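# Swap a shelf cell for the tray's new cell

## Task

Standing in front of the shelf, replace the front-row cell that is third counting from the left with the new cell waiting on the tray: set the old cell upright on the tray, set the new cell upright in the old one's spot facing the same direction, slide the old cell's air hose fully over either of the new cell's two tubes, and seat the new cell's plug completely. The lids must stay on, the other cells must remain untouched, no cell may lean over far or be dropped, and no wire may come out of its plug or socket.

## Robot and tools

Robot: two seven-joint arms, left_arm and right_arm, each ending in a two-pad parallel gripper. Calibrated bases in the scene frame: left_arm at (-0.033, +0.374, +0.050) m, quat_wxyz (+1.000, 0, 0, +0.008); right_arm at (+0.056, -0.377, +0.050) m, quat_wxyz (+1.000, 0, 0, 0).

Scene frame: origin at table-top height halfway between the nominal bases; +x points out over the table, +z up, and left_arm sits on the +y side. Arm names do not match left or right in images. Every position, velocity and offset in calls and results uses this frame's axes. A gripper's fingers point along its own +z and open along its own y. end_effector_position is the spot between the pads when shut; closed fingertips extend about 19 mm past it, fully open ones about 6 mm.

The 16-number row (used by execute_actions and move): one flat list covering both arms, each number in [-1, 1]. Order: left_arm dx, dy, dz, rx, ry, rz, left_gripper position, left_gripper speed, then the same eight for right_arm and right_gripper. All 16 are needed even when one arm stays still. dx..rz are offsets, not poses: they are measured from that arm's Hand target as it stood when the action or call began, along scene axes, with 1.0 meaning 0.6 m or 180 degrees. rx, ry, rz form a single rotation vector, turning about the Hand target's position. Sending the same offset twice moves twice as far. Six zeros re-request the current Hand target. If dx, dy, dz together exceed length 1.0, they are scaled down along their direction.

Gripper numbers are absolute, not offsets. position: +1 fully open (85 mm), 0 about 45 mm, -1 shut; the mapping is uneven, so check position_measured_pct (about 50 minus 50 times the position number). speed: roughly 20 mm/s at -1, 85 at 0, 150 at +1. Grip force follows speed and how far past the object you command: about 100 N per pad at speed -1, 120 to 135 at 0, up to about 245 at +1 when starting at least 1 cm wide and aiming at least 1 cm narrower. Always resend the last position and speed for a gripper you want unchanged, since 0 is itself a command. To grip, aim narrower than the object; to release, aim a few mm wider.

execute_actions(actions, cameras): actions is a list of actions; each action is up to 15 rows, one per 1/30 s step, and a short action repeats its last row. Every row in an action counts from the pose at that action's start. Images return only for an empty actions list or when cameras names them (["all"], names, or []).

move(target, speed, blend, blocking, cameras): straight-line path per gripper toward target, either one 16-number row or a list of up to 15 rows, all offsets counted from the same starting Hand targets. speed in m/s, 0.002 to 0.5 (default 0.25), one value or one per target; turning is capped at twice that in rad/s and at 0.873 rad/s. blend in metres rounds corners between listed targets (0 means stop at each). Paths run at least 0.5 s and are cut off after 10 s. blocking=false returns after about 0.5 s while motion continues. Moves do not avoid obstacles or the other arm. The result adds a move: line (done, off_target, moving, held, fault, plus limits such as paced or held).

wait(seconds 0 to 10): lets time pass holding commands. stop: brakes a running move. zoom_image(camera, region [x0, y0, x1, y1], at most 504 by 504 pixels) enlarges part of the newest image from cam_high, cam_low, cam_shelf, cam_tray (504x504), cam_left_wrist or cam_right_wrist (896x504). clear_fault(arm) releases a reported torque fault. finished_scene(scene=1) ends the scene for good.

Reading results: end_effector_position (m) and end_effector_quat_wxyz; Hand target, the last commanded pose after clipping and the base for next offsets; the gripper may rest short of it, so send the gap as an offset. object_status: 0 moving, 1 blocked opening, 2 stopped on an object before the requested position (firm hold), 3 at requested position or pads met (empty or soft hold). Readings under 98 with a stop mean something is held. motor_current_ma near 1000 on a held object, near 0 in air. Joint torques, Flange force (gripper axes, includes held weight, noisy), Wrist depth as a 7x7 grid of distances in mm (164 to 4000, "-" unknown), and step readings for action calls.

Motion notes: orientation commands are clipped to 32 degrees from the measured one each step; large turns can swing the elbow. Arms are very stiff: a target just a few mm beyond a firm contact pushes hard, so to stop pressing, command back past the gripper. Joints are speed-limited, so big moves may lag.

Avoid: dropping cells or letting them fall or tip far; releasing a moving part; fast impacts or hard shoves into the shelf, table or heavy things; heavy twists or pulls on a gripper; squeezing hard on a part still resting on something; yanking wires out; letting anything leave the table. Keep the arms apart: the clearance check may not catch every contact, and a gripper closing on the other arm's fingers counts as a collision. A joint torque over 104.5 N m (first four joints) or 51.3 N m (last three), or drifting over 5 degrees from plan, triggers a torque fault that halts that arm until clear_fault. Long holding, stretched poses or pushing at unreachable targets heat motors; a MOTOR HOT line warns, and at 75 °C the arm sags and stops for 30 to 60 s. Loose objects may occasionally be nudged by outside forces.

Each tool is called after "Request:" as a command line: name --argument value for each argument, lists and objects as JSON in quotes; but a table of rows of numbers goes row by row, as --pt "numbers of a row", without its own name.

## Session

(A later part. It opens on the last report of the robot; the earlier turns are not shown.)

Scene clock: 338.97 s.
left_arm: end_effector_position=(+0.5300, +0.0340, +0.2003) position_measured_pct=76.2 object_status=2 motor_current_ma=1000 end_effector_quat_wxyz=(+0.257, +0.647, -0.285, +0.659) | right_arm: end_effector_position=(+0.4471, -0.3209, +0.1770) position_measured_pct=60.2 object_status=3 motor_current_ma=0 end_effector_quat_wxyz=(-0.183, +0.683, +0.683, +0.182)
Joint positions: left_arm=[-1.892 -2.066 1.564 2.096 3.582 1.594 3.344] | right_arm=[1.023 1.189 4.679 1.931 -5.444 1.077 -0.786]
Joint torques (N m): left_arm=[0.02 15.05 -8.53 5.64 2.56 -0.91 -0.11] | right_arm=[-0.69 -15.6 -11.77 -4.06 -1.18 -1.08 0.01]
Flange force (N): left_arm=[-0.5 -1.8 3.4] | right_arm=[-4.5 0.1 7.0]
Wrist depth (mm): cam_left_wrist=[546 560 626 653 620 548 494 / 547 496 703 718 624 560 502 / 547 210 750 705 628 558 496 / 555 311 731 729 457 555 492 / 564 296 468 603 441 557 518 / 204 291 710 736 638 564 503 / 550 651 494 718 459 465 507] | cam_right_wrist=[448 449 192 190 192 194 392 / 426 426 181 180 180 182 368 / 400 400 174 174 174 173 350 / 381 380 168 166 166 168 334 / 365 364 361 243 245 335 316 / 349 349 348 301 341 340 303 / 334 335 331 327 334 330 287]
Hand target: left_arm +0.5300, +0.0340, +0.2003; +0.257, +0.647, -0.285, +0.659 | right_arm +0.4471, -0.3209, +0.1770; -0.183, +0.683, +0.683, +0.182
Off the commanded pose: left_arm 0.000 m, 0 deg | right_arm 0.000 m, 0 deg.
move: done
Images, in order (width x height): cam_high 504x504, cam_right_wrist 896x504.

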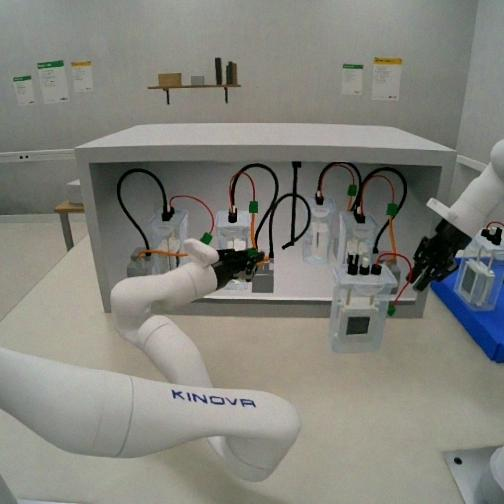

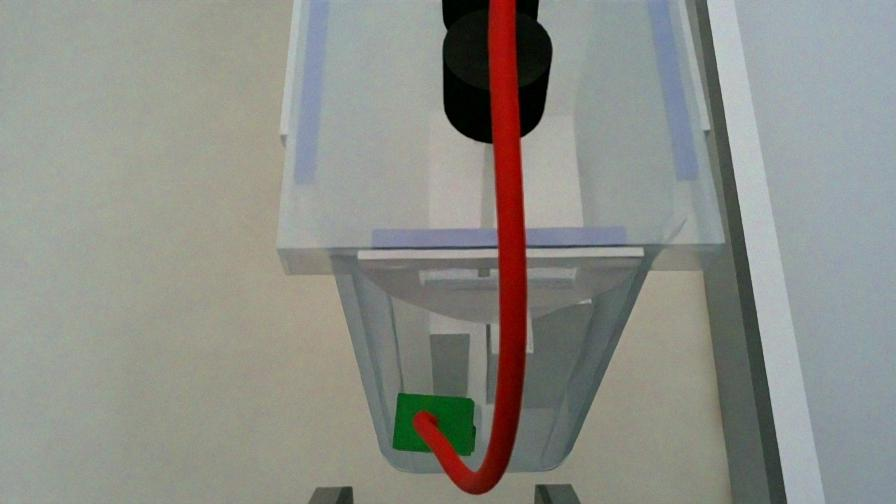

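Request:
move --target '[0,0,0,0,0,0,-0.75,-1, -0.005,0.0625,-0.105,0,0,0,-0.2,-1]' --speed 0.05 --cameras '["cam_right_wrist","cam_tray","cam_low"]'

Scene clock: 341.43 s.
left_arm: end_effector_position=(+0.5300, +0.0340, +0.2003) position_measured_pct=76.2 object_status=2 motor_current_ma=1000 end_effector_quat_wxyz=(+0.257, +0.647, -0.285, +0.659) | right_arm: end_effector_position=(+0.4441, -0.2834, +0.1140) position_measured_pct=60.2 object_status=3 motor_current_ma=0 end_effector_quat_wxyz=(-0.183, +0.683, +0.683, +0.182)
Joint positions: left_arm=[-1.892 -2.066 1.564 2.096 3.582 1.594 3.344] | right_arm=[0.914 1.252 4.817 2.009 -5.283 0.91 -0.908]
Joint torques (N m): left_arm=[0.05 15.02 -8.54 5.67 2.55 -0.92 -0.11] | right_arm=[-0.83 -15.71 -11.77 -2.82 -0.99 -1.22 0]
Flange force (N): left_arm=[-0.5 -1.9 3.5] | right_arm=[-4.9 -1.6 7.3]
Wrist depth (mm): cam_left_wrist=[548 560 628 653 623 549 493 / 551 496 702 720 624 560 502 / 550 209 752 705 628 554 498 / 556 311 733 725 458 554 491 / 561 297 471 602 439 557 516 / 204 291 711 736 633 561 503 / 550 654 497 720 461 466 502] | cam_right_wrist=[359 - - - - - - / 341 - - - - - - / 324 - - - - - - / - - - - - - - / - - - - - - - / 284 280 - - - - 247 / 269 269 271 247 263 269 258]
Hand target: left_arm +0.5300, +0.0340, +0.2003; +0.257, +0.647, -0.285, +0.659 | right_arm +0.4441, -0.2834, +0.1140; -0.183, +0.683, +0.683, +0.182
Off the commanded pose: left_arm 0.000 m, 0 deg | right_arm 0.000 m, 0 deg.
move: done
Images, in order (width x height): cam_low 504x504, cam_tray 504x504, cam_right_wrist 896x504.

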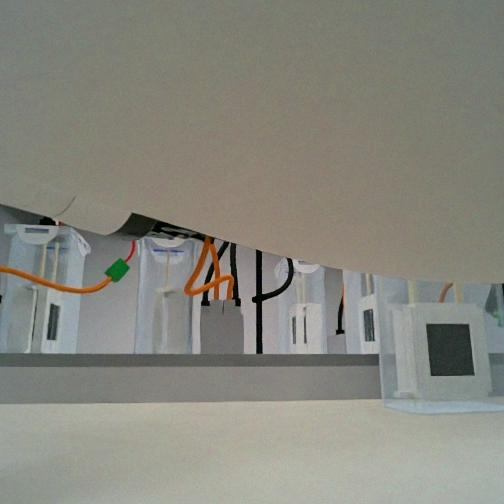

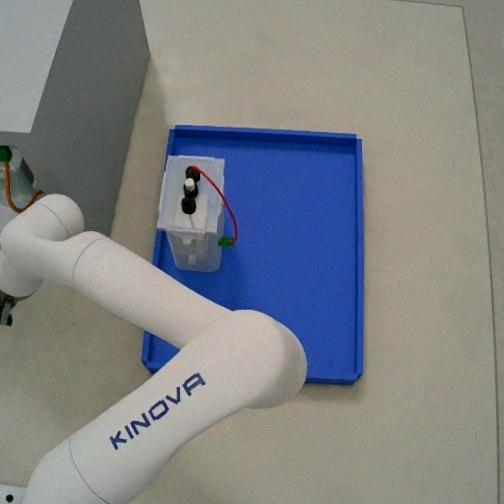

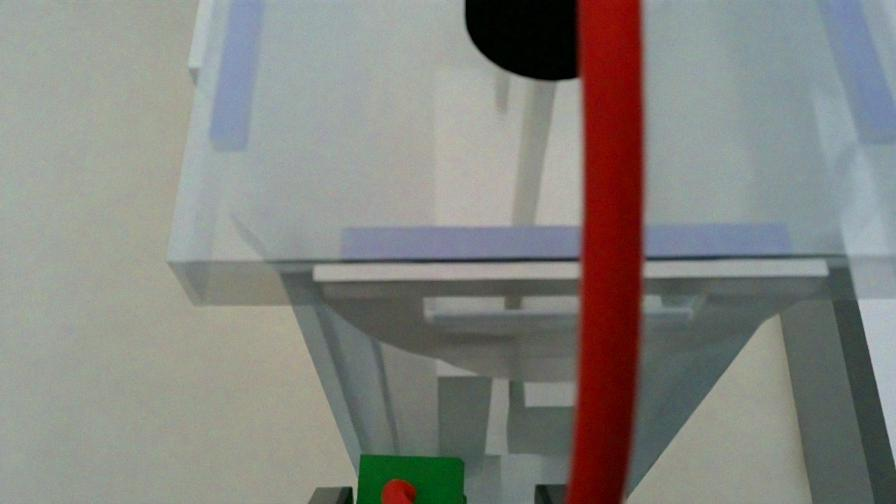

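Request:
move --target '[0,0,0,0,0,0,-0.75,-1, -0.0108,0.0,0,0,0,0,-0.2,-1]' --speed 0.03 --cameras '["cam_right_wrist","cam_high","cam_shelf"]'

Request:
zoom_image --camera "cam_high" --region '[330, 180, 470, 340]'

Scene clock: 342.63 s.
left_arm: end_effector_position=(+0.5300, +0.0340, +0.2003) position_measured_pct=76.2 object_status=2 motor_current_ma=1000 end_effector_quat_wxyz=(+0.257, +0.647, -0.285, +0.659) | right_arm: end_effector_position=(+0.4376, -0.2834, +0.1140) position_measured_pct=60.2 object_status=3 motor_current_ma=0 end_effector_quat_wxyz=(-0.183, +0.683, +0.683, +0.182)
Joint positions: left_arm=[-1.892 -2.066 1.564 2.096 3.582 1.594 3.344] | right_arm=[0.922 1.247 4.816 2.03 -5.279 0.9 -0.92]
Joint torques (N m): left_arm=[0.05 15.06 -8.55 5.6 2.57 -0.91 -0.09] | right_arm=[-0.77 -15.48 -11.67 -2.81 -1.01 -1.21 -0.03]
Flange force (N): left_arm=[-0.5 -1.8 3.3] | right_arm=[-4.9 -1.5 7.6]
Wrist depth (mm): cam_left_wrist=[547 558 624 648 624 549 494 / 547 497 703 721 627 560 503 / 547 209 750 702 628 553 496 / 558 311 731 727 458 554 491 / 564 297 469 603 441 556 518 / 205 291 714 736 636 564 504 / 549 650 494 718 458 464 503] | cam_right_wrist=[361 - - - - - - / 341 - - - - - - / 325 - - - - - - / 310 - - - - - - / 293 - - - - - - / 283 280 - - - - 247 / 269 268 268 218 263 268 262]
Hand target: left_arm +0.5300, +0.0340, +0.2003; +0.257, +0.647, -0.285, +0.659 | right_arm +0.4376, -0.2834, +0.1140; -0.183, +0.683, +0.683, +0.182
Off the commanded pose: left_arm 0.000 m, 0 deg | right_arm 0.000 m, 0 deg.
move: done
Images, in order (width x height): cam_high 504x504, cam_shelf 504x504, cam_right_wrist 896x504.

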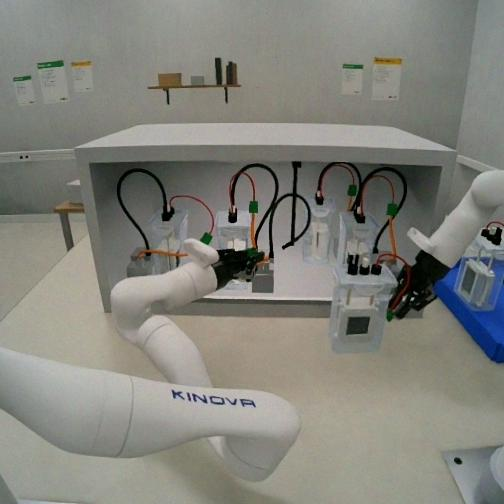

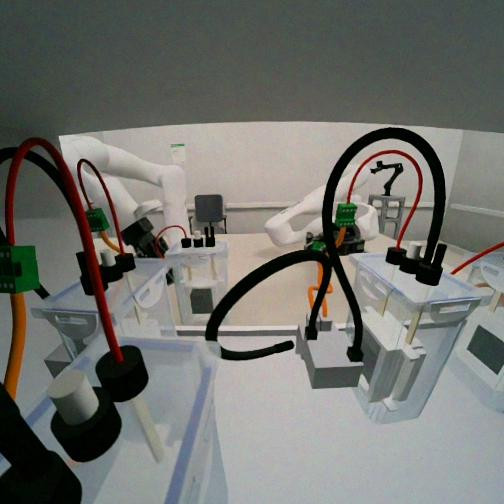

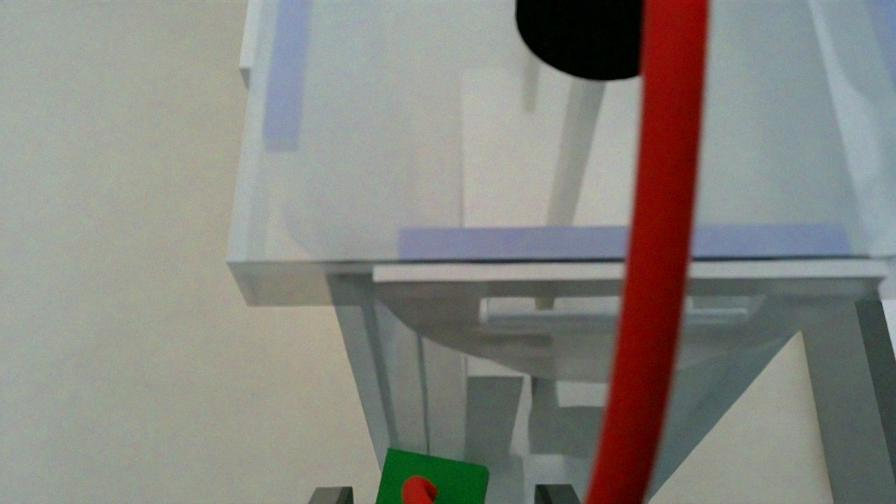

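Scaled by 3.150 from the camera's 504x504 image, which has a finer 720x720 frame.

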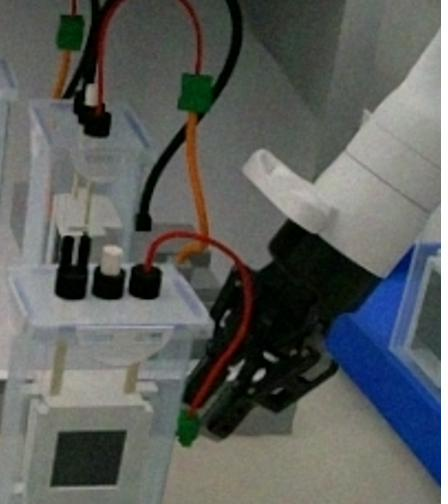

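Request:
execute_actions --actions '[[[0,0,0,0,0,0,-0.75,-1,0,0,0,0,0,0,-0.45,-1]],[[0,0,0,0,0,0,-0.75,-1,0,0,0,0,0,0,-0.55,-1]],[[0,0,0,0,0,0,-0.75,-1,0,0,0,0,0,0,-0.55,-1]]]' --cameras '["cam_right_wrist","cam_high"]'

Request:
zoom_image --camera "cam_high" --region '[330, 180, 470, 340]'

Scene clock: 345.10 s.
left_arm: end_effector_position=(+0.5300, +0.0340, +0.2003) position_measured_pct=76.2 object_status=2 motor_current_ma=1000 end_effector_quat_wxyz=(+0.257, +0.647, -0.285, +0.659) | right_arm: end_effector_position=(+0.4376, -0.2834, +0.1140) position_measured_pct=77.5 object_status=3 motor_current_ma=100 end_effector_quat_wxyz=(-0.183, +0.683, +0.684, +0.182)
Joint positions: left_arm=[-1.892 -2.066 1.564 2.096 3.582 1.594 3.344] | right_arm=[0.922 1.247 4.816 2.03 -5.279 0.9 -0.92]
Joint torques (N m): left_arm=[0.01 15.03 -8.56 5.66 2.58 -0.91 -0.08] | right_arm=[-0.77 -15.61 -11.63 -2.71 -0.98 -1.2 0]
Wrist depth (mm): cam_left_wrist=[547 559 621 651 620 548 493 / 548 494 706 721 624 563 501 / 548 210 752 706 626 556 497 / 555 311 730 723 457 558 491 / 560 298 469 604 440 559 519 / 205 290 710 735 638 561 500 / 551 651 493 718 459 465 504] | cam_right_wrist=[360 - - - - - - / 341 - - - - - - / 325 - - - - - - / 310 - - - - - - / 293 - - - - - - / 283 281 - - - - 248 / 269 269 269 218 263 269 263]
Hand target: left_arm +0.5300, +0.0340, +0.2003; +0.257, +0.647, -0.285, +0.659 | right_arm +0.4376, -0.2834, +0.1140; -0.183, +0.683, +0.684, +0.182
Off the commanded pose: left_arm 0.000 m, 0 deg | right_arm 0.000 m, 0 deg.
Step readings (end_effector_position of left_arm | right_arm):
0: (+0.5300, +0.0340, +0.2003) | (+0.4376, -0.2834, +0.1140)
1: (+0.5300, +0.0340, +0.2003) | (+0.4376, -0.2834, +0.1140)
2: (+0.5300, +0.0340, +0.2003) | (+0.4376, -0.2834, +0.1140)
4: (+0.5300, +0.0340, +0.2003) | (+0.4376, -0.2834, +0.1140)
8: (+0.5300, +0.0340, +0.2003) | (+0.4376, -0.2834, +0.1140)
15: (+0.5300, +0.0340, +0.2003) | (+0.4376, -0.2834, +0.1140)
16: (+0.5300, +0.0340, +0.2003) | (+0.4376, -0.2834, +0.1140)
17: (+0.5300, +0.0340, +0.2003) | (+0.4376, -0.2834, +0.1140)
19: (+0.5300, +0.0340, +0.2003) | (+0.4376, -0.2834, +0.1140)
23: (+0.5300, +0.0340, +0.2003) | (+0.4376, -0.2834, +0.1140)
30: (+0.5300, +0.0340, +0.2003) | (+0.4376, -0.2834, +0.1140)
31: (+0.5300, +0.0340, +0.2003) | (+0.4376, -0.2834, +0.1140)
32: (+0.5300, +0.0340, +0.2003) | (+0.4376, -0.2834, +0.1140)
34: (+0.5300, +0.0340, +0.2003) | (+0.4376, -0.2834, +0.1140)
38: (+0.5300, +0.0340, +0.2003) | (+0.4376, -0.2834, +0.1140)
45: (+0.5300, +0.0340, +0.2003) | (+0.4376, -0.2834, +0.1140)
Images, in order (width x height): cam_high 504x504, cam_right_wrist 896x504.

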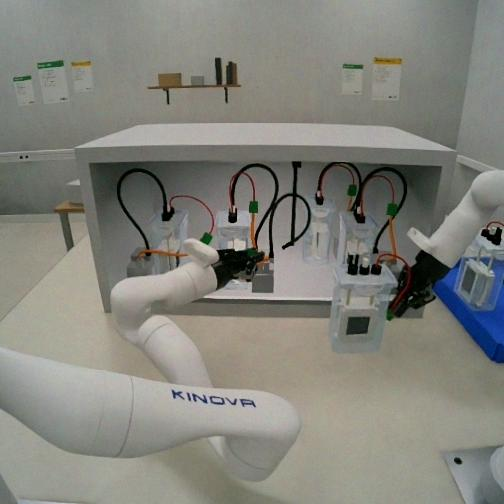

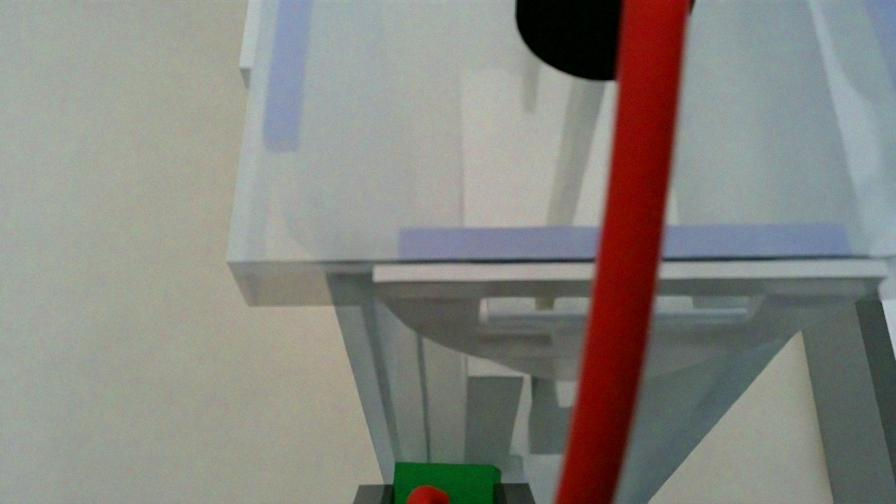

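Scaled by 3.150 from the camera's 504x504 image, which has a finer 720x720 frame.

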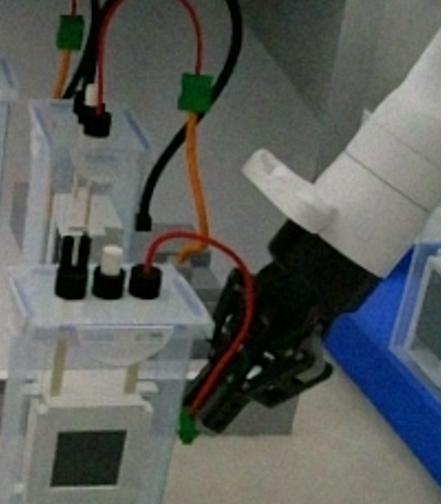

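Request:
move --pt "0 0 0 0 0 0 -0.75 -1 0 -0.0333 0.05 0 0 0 -0.60 -1" --pt "0 0 0 0 0 0 -0.75 -1 0 -0.0333 0.25 0 0 0 -0.60 -1" --pt "0 0 0 0 0 0 -0.75 -1 0.04 0.0333 0.38 0 0 0 -0.60 -1" --speed 0.08 --cameras '["cam_right_wrist","cam_high","cam_left_wrist"]'

Scene clock: 349.47 s.
left_arm: end_effector_position=(+0.5300, +0.0340, +0.2003) position_measured_pct=76.2 object_status=2 motor_current_ma=1000 end_effector_quat_wxyz=(+0.257, +0.647, -0.285, +0.659) | right_arm: end_effector_position=(+0.4616, -0.2635, +0.3420) position_measured_pct=79.7 object_status=3 motor_current_ma=400 end_effector_quat_wxyz=(-0.183, +0.683, +0.684, +0.182)
Joint positions: left_arm=[-1.892 -2.066 1.564 2.096 3.582 1.594 3.344] | right_arm=[0.911 0.949 4.474 1.666 -5.697 1.307 -0.855]
Joint torques (N m): left_arm=[0.06 15.06 -8.51 5.66 2.57 -0.91 -0.11] | right_arm=[-0.74 -14.6 -11.33 -7 -1.24 -1.26 -0.02]
Flange force (N): left_arm=[-0.5 -2.0 3.5] | right_arm=[-3.8 2.4 6.1]
Wrist depth (mm): cam_left_wrist=[547 559 628 651 625 550 495 / 548 496 698 718 626 561 503 / 547 209 750 702 624 555 497 / 553 311 733 721 457 556 492 / 561 297 467 602 442 559 517 / 205 290 707 733 635 563 502 / 549 656 494 719 459 466 504] | cam_right_wrist=[661 670 667 656 611 554 493 / 634 632 633 630 620 515 470 / 604 596 603 600 595 539 476 / 574 574 574 573 567 523 525 / 544 543 541 339 535 499 497 / 518 524 325 318 463 477 475 / 498 499 315 295 443 462 457]
Hand target: left_arm +0.5300, +0.0340, +0.2003; +0.257, +0.647, -0.285, +0.659 | right_arm +0.4616, -0.2635, +0.3420; -0.183, +0.683, +0.684, +0.182
Off the commanded pose: left_arm 0.000 m, 0 deg | right_arm 0.000 m, 0 deg.
move: done
Images, in order (width x height): cam_high 504x504, cam_left_wrist 896x504, cam_right_wrist 896x504.

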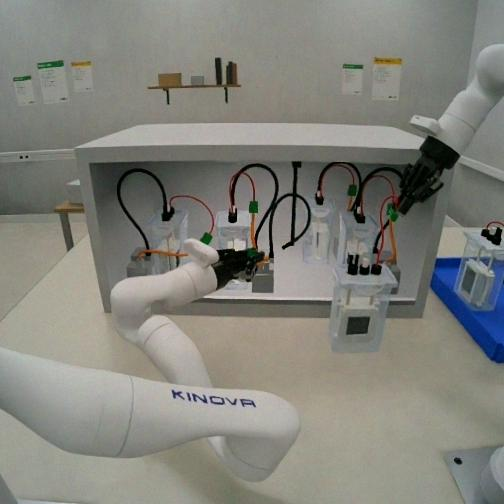

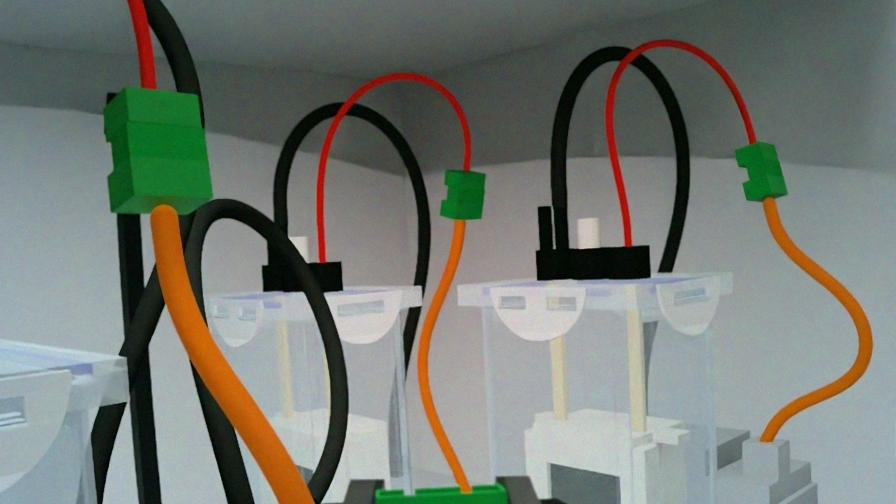

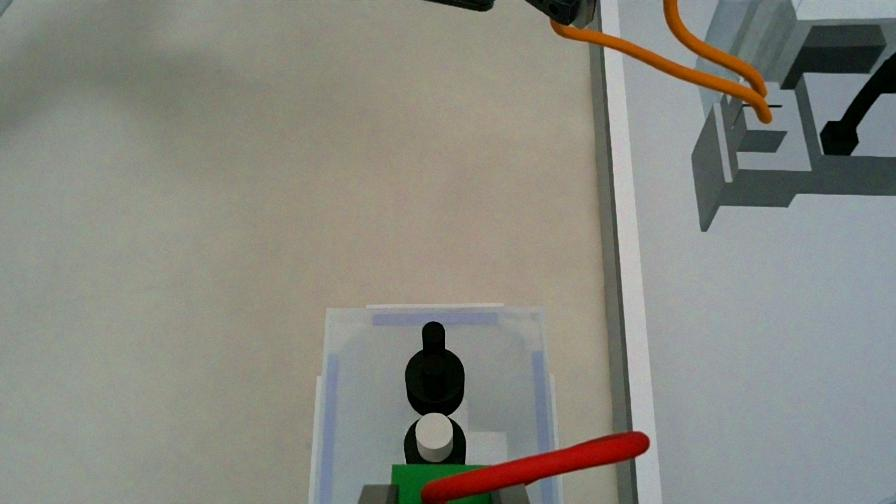

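Request:
move --pt "0 0 0 0 0 0 -0.75 -1 0 0.0 0.0 0 0 -0.375 -0.60 -1" --speed 0.2 --cameras '["cam_right_wrist","cam_high"]'

Scene clock: 353.27 s.
left_arm: end_effector_position=(+0.5300, +0.0340, +0.2003) position_measured_pct=76.2 object_status=2 motor_current_ma=1000 end_effector_quat_wxyz=(+0.257, +0.647, -0.285, +0.659) | right_arm: end_effector_position=(+0.4616, -0.2635, +0.3420) position_measured_pct=79.7 object_status=3 motor_current_ma=400 end_effector_quat_wxyz=(-0.051, +0.948, +0.189, +0.252)
Joint positions: left_arm=[-1.892 -2.066 1.564 2.096 3.582 1.594 3.344] | right_arm=[1.24 0.253 4.538 2.045 -5.824 0.655 -1.919]
Joint torques (N m): left_arm=[0.02 15.05 -8.57 5.61 2.56 -0.88 -0.08] | right_arm=[-0.67 -4.05 -5.62 -10.48 0.07 -1.52 -0.01]
Flange force (N): left_arm=[-0.7 -1.7 3.4] | right_arm=no reading
Wrist depth (mm): cam_left_wrist=[547 559 626 651 624 551 492 / 550 497 706 720 628 560 503 / 546 209 745 702 628 555 498 / 555 311 733 726 456 552 491 / 562 297 469 602 441 558 518 / 205 291 714 736 634 564 501 / 552 651 495 718 460 465 506] | cam_right_wrist=[489 499 602 608 356 357 - / 497 492 586 571 334 343 575 / 514 542 550 548 330 268 437 / 528 524 530 528 416 425 437 / 539 506 500 501 490 415 417 / 519 521 484 480 475 408 400 / 499 309 312 448 461 456 353]
Hand target: left_arm +0.5300, +0.0340, +0.2003; +0.257, +0.647, -0.285, +0.659 | right_arm +0.4616, -0.2635, +0.3420; -0.051, +0.948, +0.189, +0.252
Off the commanded pose: left_arm 0.000 m, 0 deg | right_arm 0.000 m, 0 deg.
move: done
Images, in order (width x height): cam_high 504x504, cam_right_wrist 896x504.

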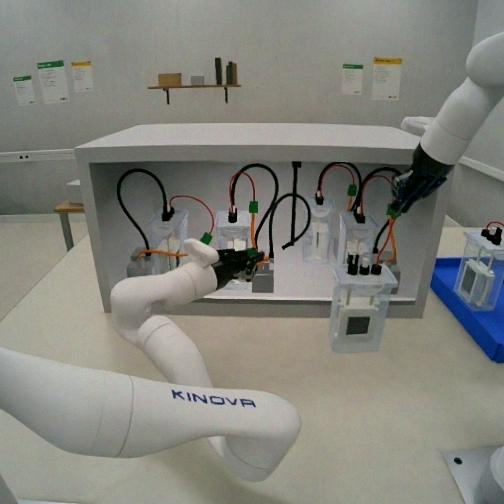

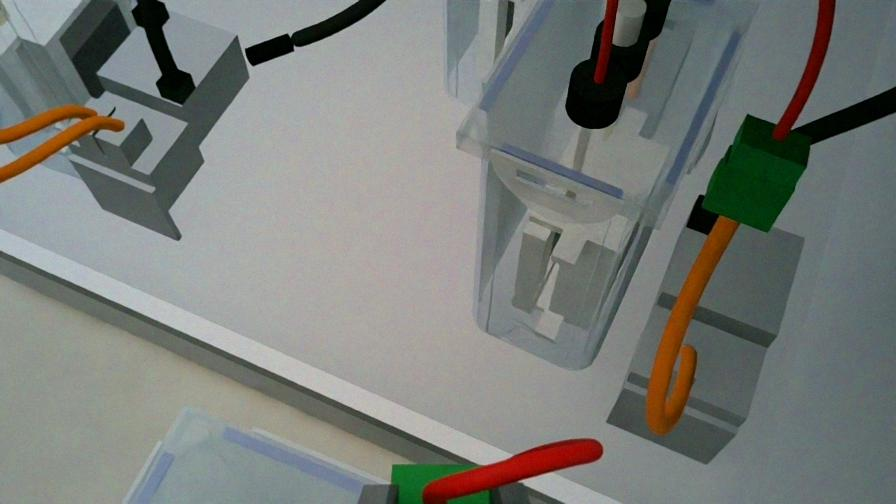

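Request:
move --pt "0 0 0 0 0 0 -0.75 -1 0.03 0.08 -0.02 0 0 -0.375 -0.60 -1" --speed 0.2 --cameras '["cam_right_wrist","cam_high","cam_left_wrist"]'

Scene clock: 356.97 s.
left_arm: end_effector_position=(+0.5300, +0.0340, +0.2003) position_measured_pct=76.2 object_status=2 motor_current_ma=1000 end_effector_quat_wxyz=(+0.257, +0.647, -0.285, +0.659) | right_arm: end_effector_position=(+0.4796, -0.2155, +0.3300) position_measured_pct=79.7 object_status=3 motor_current_ma=400 end_effector_quat_wxyz=(+0.098, +0.893, -0.369, +0.238)
Joint positions: left_arm=[-1.892 -2.066 1.564 2.096 3.582 1.594 3.344] | right_arm=[-0.096 0.455 5.313 1.678 -5.4 1.442 -3.632]
Joint torques (N m): left_arm=[0.03 15.06 -8.52 5.65 2.56 -0.91 -0.09] | right_arm=[-0.69 -15.42 -5.9 -8.23 1.02 0.74 -0.01]
Flange force (N): left_arm=[-0.6 -1.9 3.5] | right_arm=[-0.2 -1.8 5.5]
Wrist depth (mm): cam_left_wrist=[548 560 625 652 619 553 494 / 549 495 705 719 624 562 505 / 548 210 750 704 627 556 497 / 557 311 730 727 457 556 490 / 562 296 469 602 441 558 516 / 205 290 709 733 633 563 503 / 553 650 496 717 459 466 503] | cam_right_wrist=[- - 262 367 306 294 519 / 300 329 270 399 335 507 591 / 311 310 428 441 377 556 568 / 299 300 425 454 429 550 536 / 479 385 478 478 496 530 518 / 469 464 465 464 511 509 504 / 449 449 450 439 488 488 488]
Hand target: left_arm +0.5300, +0.0340, +0.2003; +0.257, +0.647, -0.285, +0.659 | right_arm +0.4796, -0.2155, +0.3300; +0.098, +0.893, -0.369, +0.238
Off the commanded pose: left_arm 0.000 m, 0 deg | right_arm 0.000 m, 0 deg.
move: done
Images, in order (width x height): cam_high 504x504, cam_left_wrist 896x504, cam_right_wrist 896x504.

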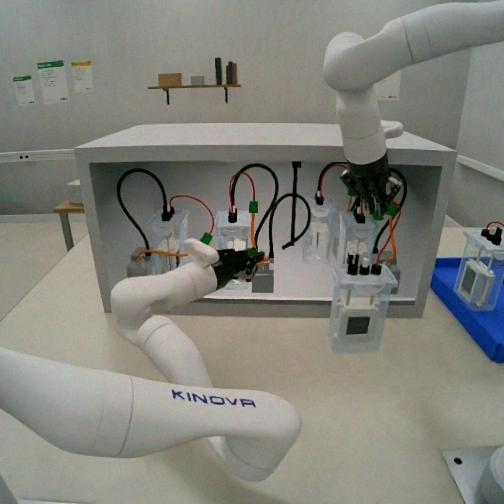

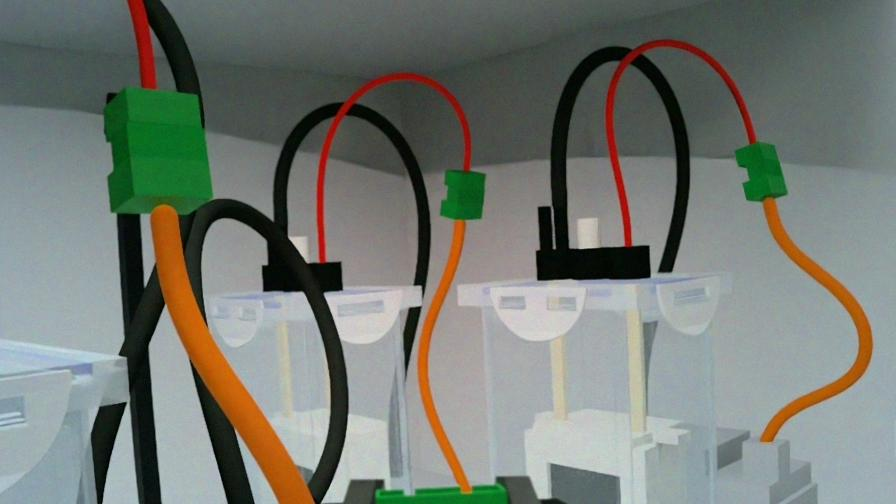

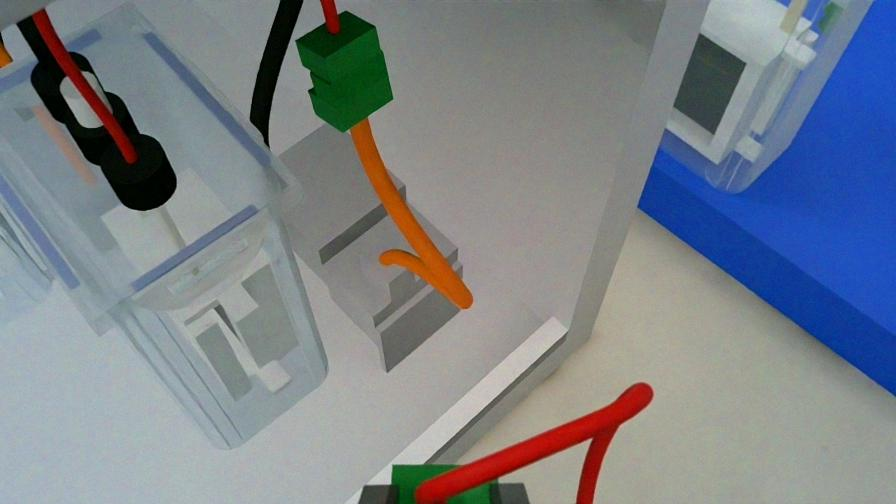

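Request:
move --pt "0.0167 -0.215 0 0 0 0 -0.75 -1 0.02 0.05 0.0 0 0 0 -0.60 -1" --pt "0.0167 -0.215 0 0 0 0 -0.75 -1 0.0873 0.2142 -0.0667 0 0 0 -0.60 -1" --speed 0.1 --cameras '["all"]'

Scene clock: 362.03 s.
left_arm: end_effector_position=(+0.5401, -0.0950, +0.2003) position_measured_pct=76.2 object_status=2 motor_current_ma=1000 end_effector_quat_wxyz=(+0.257, +0.647, -0.285, +0.659) | right_arm: end_effector_position=(+0.5320, -0.0870, +0.2900) position_measured_pct=79.7 object_status=3 motor_current_ma=400 end_effector_quat_wxyz=(+0.098, +0.893, -0.369, +0.238)
Joint positions: left_arm=[-1.703 -1.979 1.546 1.873 3.474 1.21 3.248] | right_arm=[-0.429 0.762 5.417 1.291 -5.258 1.6 -3.684]
Joint torques (N m): left_arm=[0.34 17.08 -10.17 5.47 2.44 -0.34 -0.07] | right_arm=[-1.02 -21.85 -6.82 -8.04 1.16 0.56 0.01]
Flange force (N): left_arm=[-0.2 -1.0 5.4] | right_arm=[-0.5 0.6 5.0]
Wrist depth (mm): cam_left_wrist=[541 - 586 - - 409 379 / 553 - 661 - 497 412 376 / 544 607 - 562 - 407 377 / 428 624 - 360 470 416 385 / 361 393 377 312 333 434 381 / 433 611 644 546 475 435 376 / 529 410 675 383 449 421 391] | cam_right_wrist=[- - - 291 297 435 369 / - - - 283 422 435 395 / - - 486 411 424 477 476 / - 459 466 456 461 466 514 / - 439 444 446 446 477 490 / 421 425 426 425 426 467 269 / 399 408 408 408 444 291 259]
Hand target: left_arm +0.5401, -0.0950, +0.2003; +0.257, +0.647, -0.285, +0.659 | right_arm +0.5320, -0.0869, +0.2900; +0.098, +0.893, -0.369, +0.238
Off the commanded pose: left_arm 0.000 m, 0 deg | right_arm 0.000 m, 0 deg.
move: done

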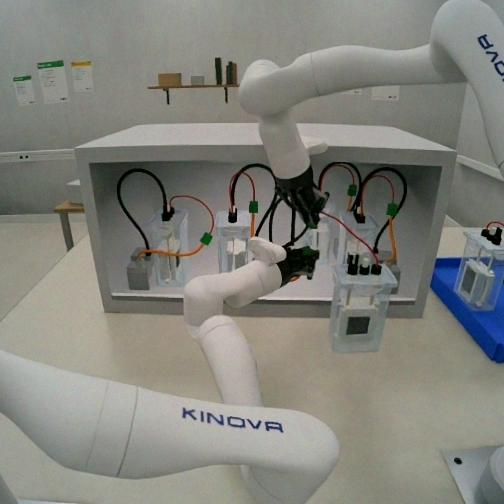

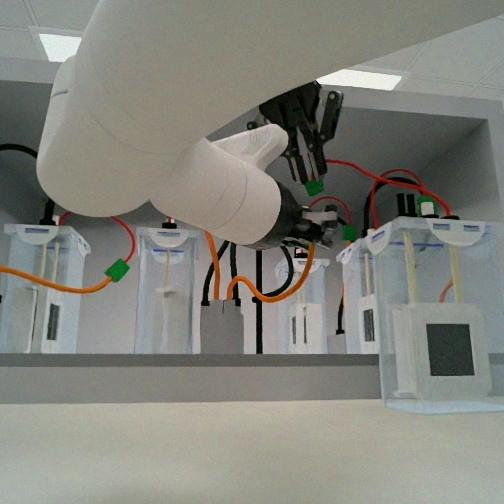

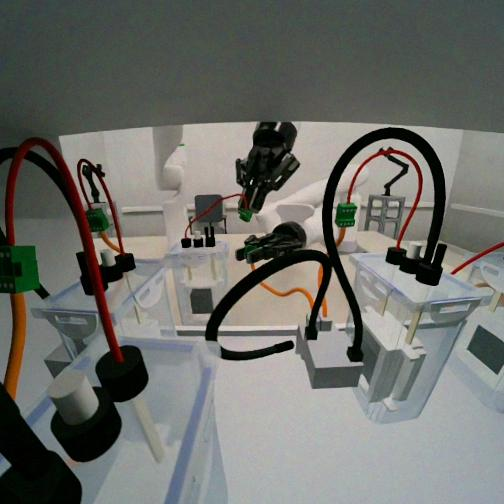

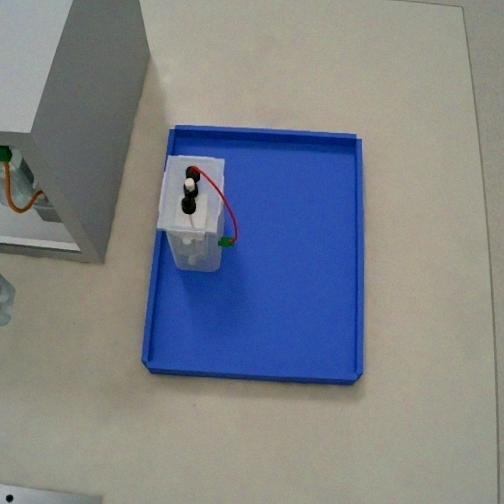

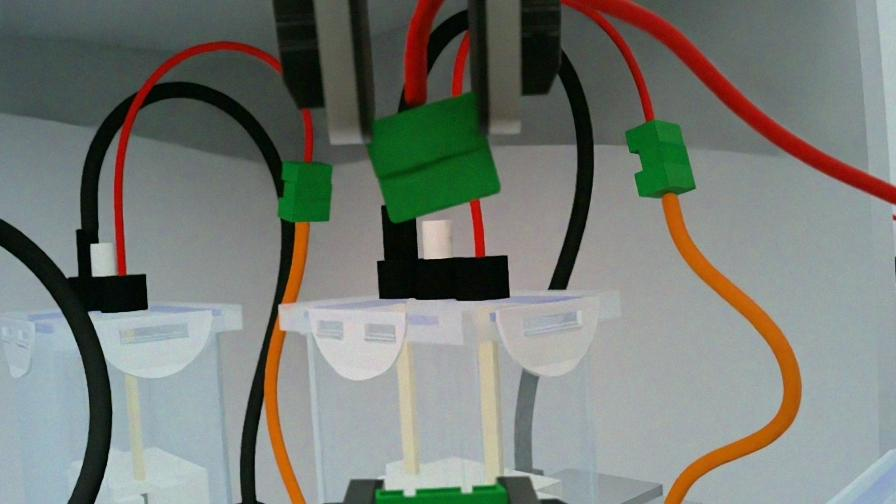

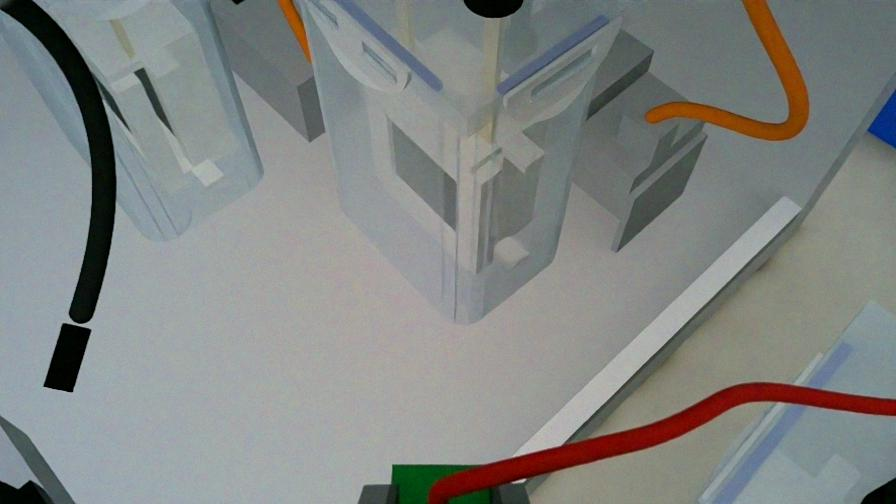

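Request:
move --target '[0,0,0,0,0,0,-0.75,-1, -0.0057,-0.0057,-0.01,0.0589,-0.0589,0,-0.60,-1]' --speed 0.05 --cameras '["cam_left_wrist","cam_low"]'

Request:
zoom_image --camera "cam_left_wrist" --region '[240, 0, 640, 504]'

Scene clock: 366.00 s.
left_arm: end_effector_position=(+0.5401, -0.0950, +0.2003) position_measured_pct=76.2 object_status=2 motor_current_ma=1000 end_effector_quat_wxyz=(+0.257, +0.647, -0.285, +0.659) | right_arm: end_effector_position=(+0.5286, -0.0904, +0.2840) position_measured_pct=79.7 object_status=3 motor_current_ma=400 end_effector_quat_wxyz=(-0.019, +0.872, -0.397, +0.284)
Joint positions: left_arm=[-1.703 -1.979 1.546 1.873 3.474 1.21 3.248] | right_arm=[-0.329 0.631 5.386 1.603 -5.162 1.305 -3.973]
Joint torques (N m): left_arm=[0.37 17.03 -10.16 5.47 2.44 -0.33 -0.05] | right_arm=[-0.88 -18.91 -6.71 -8.16 1.28 0.48 0.04]
Flange force (N): left_arm=[-0.1 -1.1 5.6] | right_arm=[-0.8 1.1 5.6]
Wrist depth (mm): cam_left_wrist=[540 558 588 - - - 379 / 554 460 647 - 474 410 376 / 545 616 - - - 405 377 / 426 629 - 359 469 415 384 / 360 395 375 312 334 432 381 / 431 612 646 544 472 435 377 / 527 410 676 382 448 420 391] | cam_right_wrist=[335 351 512 289 278 399 389 / 560 423 486 382 358 390 426 / 575 535 499 488 401 436 427 / 548 517 490 470 441 425 414 / 516 488 466 445 426 411 431 / 486 461 446 428 412 399 234 / 361 436 427 411 393 408 227]
Hand target: left_arm +0.5401, -0.0950, +0.2003; +0.257, +0.647, -0.285, +0.659 | right_arm +0.5286, -0.0904, +0.2840; -0.019, +0.872, -0.397, +0.284
Off the commanded pose: left_arm 0.000 m, 0 deg | right_arm 0.000 m, 0 deg.
move: done
Images, in order (width x height): cam_low 504x504, cam_left_wrist 896x504.

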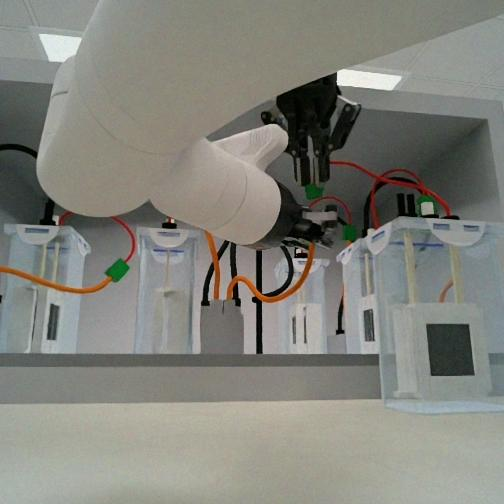

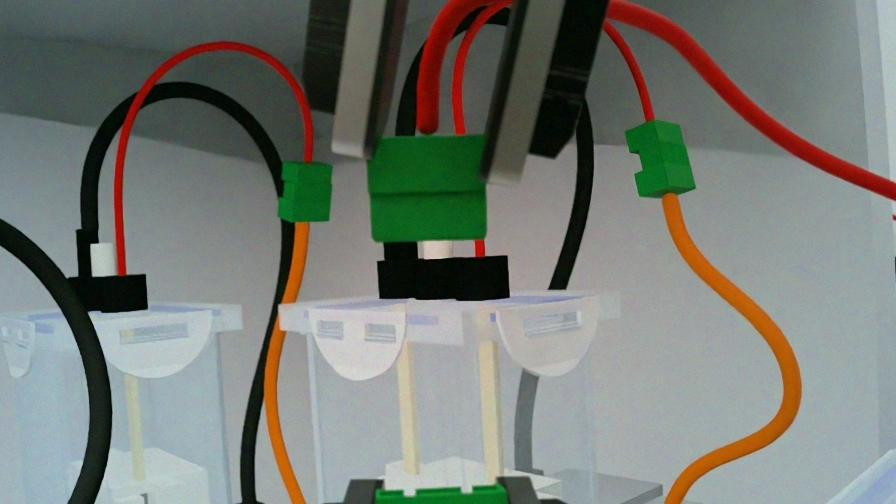

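Scaled by 1.000.

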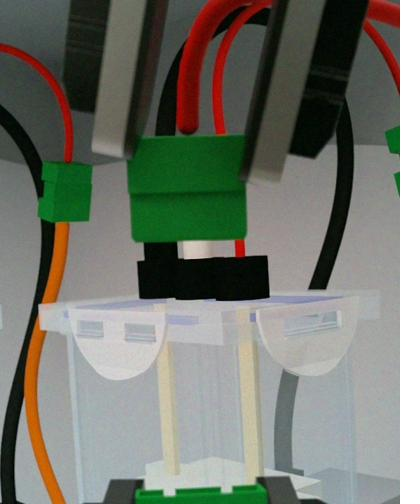

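Request:
wait --seconds 0.1 --cameras '["cam_shelf","cam_right_wrist","cam_high","cam_low"]'

Request:
zoom_image --camera "cam_shelf" --region '[210, 160, 330, 280]'

Request:
zoom_image --camera "cam_high" --region '[240, 150, 360, 290]'

Request:
zoom_image --camera "cam_low" --region '[250, 100, 370, 260]'

Scene clock: 367.23 s.
left_arm: end_effector_position=(+0.5401, -0.0950, +0.2003) position_measured_pct=76.2 object_status=2 motor_current_ma=1000 end_effector_quat_wxyz=(+0.257, +0.647, -0.285, +0.659) | right_arm: end_effector_position=(+0.5286, -0.0904, +0.2840) position_measured_pct=79.7 object_status=3 motor_current_ma=400 end_effector_quat_wxyz=(-0.019, +0.872, -0.397, +0.284)
Joint positions: left_arm=[-1.703 -1.979 1.546 1.873 3.474 1.21 3.248] | right_arm=[-0.329 0.631 5.386 1.603 -5.162 1.305 -3.973]
Joint torques (N m): left_arm=[0.4 17.05 -10.14 5.45 2.44 -0.33 -0.09] | right_arm=[-0.88 -18.94 -6.71 -8.13 1.27 0.47 0.03]
Flange force (N): left_arm=[-0.1 -1.2 5.5] | right_arm=[-0.8 0.9 5.6]
Wrist depth (mm): cam_left_wrist=[544 562 590 - - - 380 / 554 459 649 - 476 410 376 / 543 613 - - - 407 378 / 426 626 - 359 470 415 383 / 360 395 375 311 333 434 381 / 432 613 642 544 472 435 377 / 525 409 672 383 447 422 391] | cam_right_wrist=[335 351 513 289 277 402 389 / 561 421 484 381 358 390 427 / 573 537 499 491 402 435 427 / 551 517 490 469 441 426 413 / 517 489 465 446 426 411 430 / 489 460 445 426 410 398 234 / 361 437 425 411 393 410 227]
Hand target: left_arm +0.5401, -0.0950, +0.2003; +0.257, +0.647, -0.285, +0.659 | right_arm +0.5286, -0.0904, +0.2840; -0.019, +0.872, -0.397, +0.284
Tool commands: left_gripper/position=-0.75 left_gripper/speed=-1.0 right_gripper/position=-0.6 right_gripper/speed=-1.0
Off the commanded pose: left_arm 0.000 m, 0 deg | right_arm 0.000 m, 0 deg.
wait: 0.10 s; at rest from the start
Images, in order (width x height): cam_high 504x504, cam_low 504x504, cam_shelf 504x504, cam_right_wrist 896x504.

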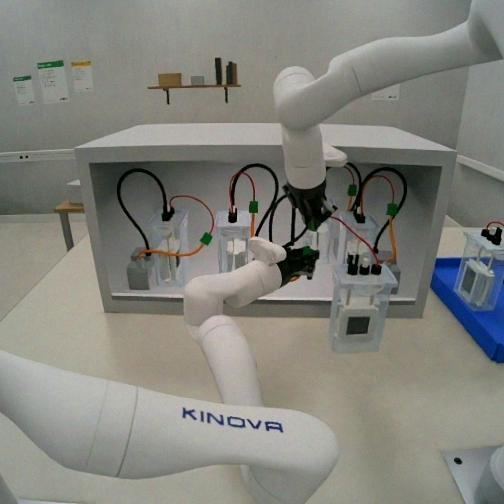

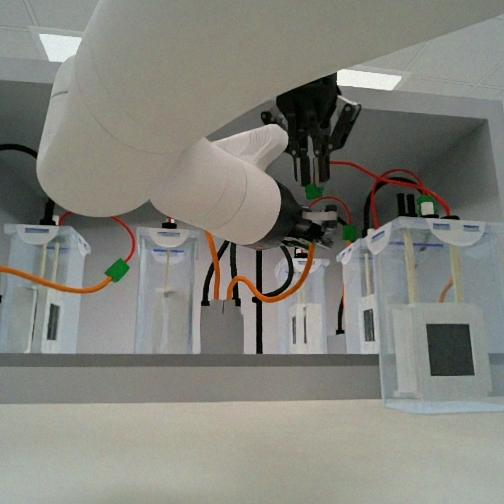

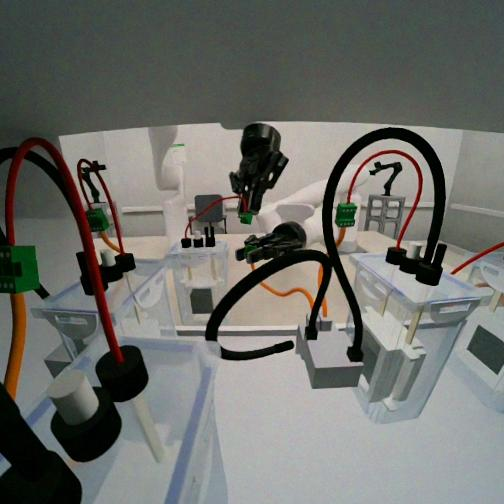

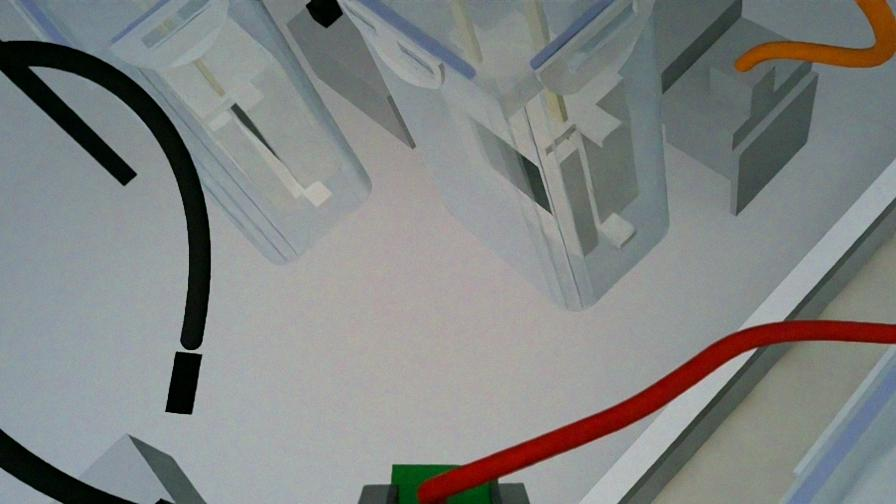

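Scaled by 4.200 from the camera's 504x504 image, which has a finer 720x720 frame.

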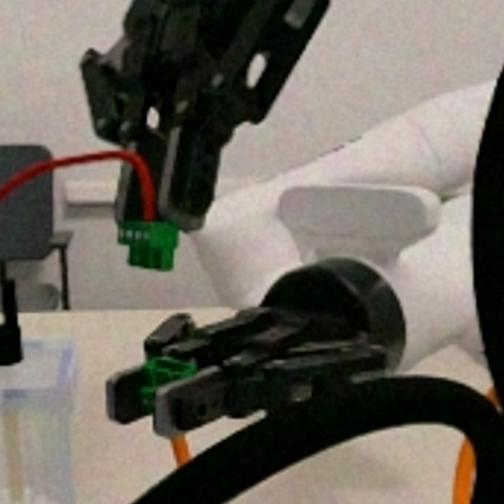

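Scaled by 3.600 from the camera's 504x504 image, which has a finer 720x720 frame.

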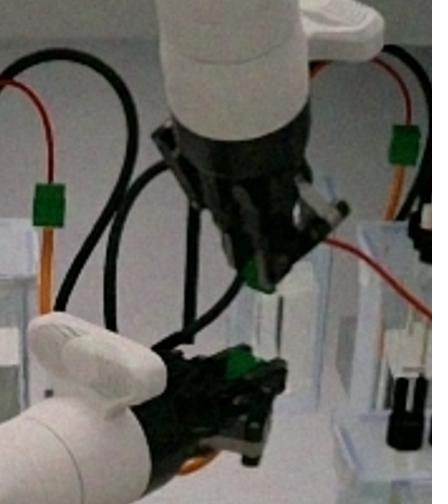

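Scaled by 3.150 from the camera's 504x504 image, which has a finer 720x720 frame.

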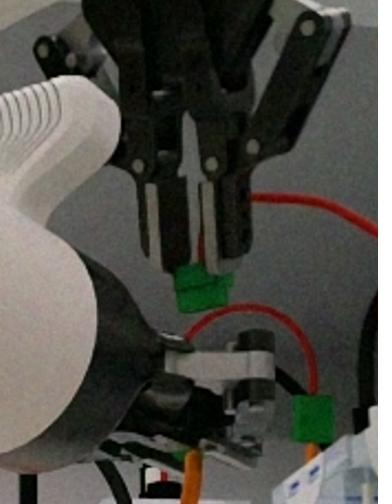

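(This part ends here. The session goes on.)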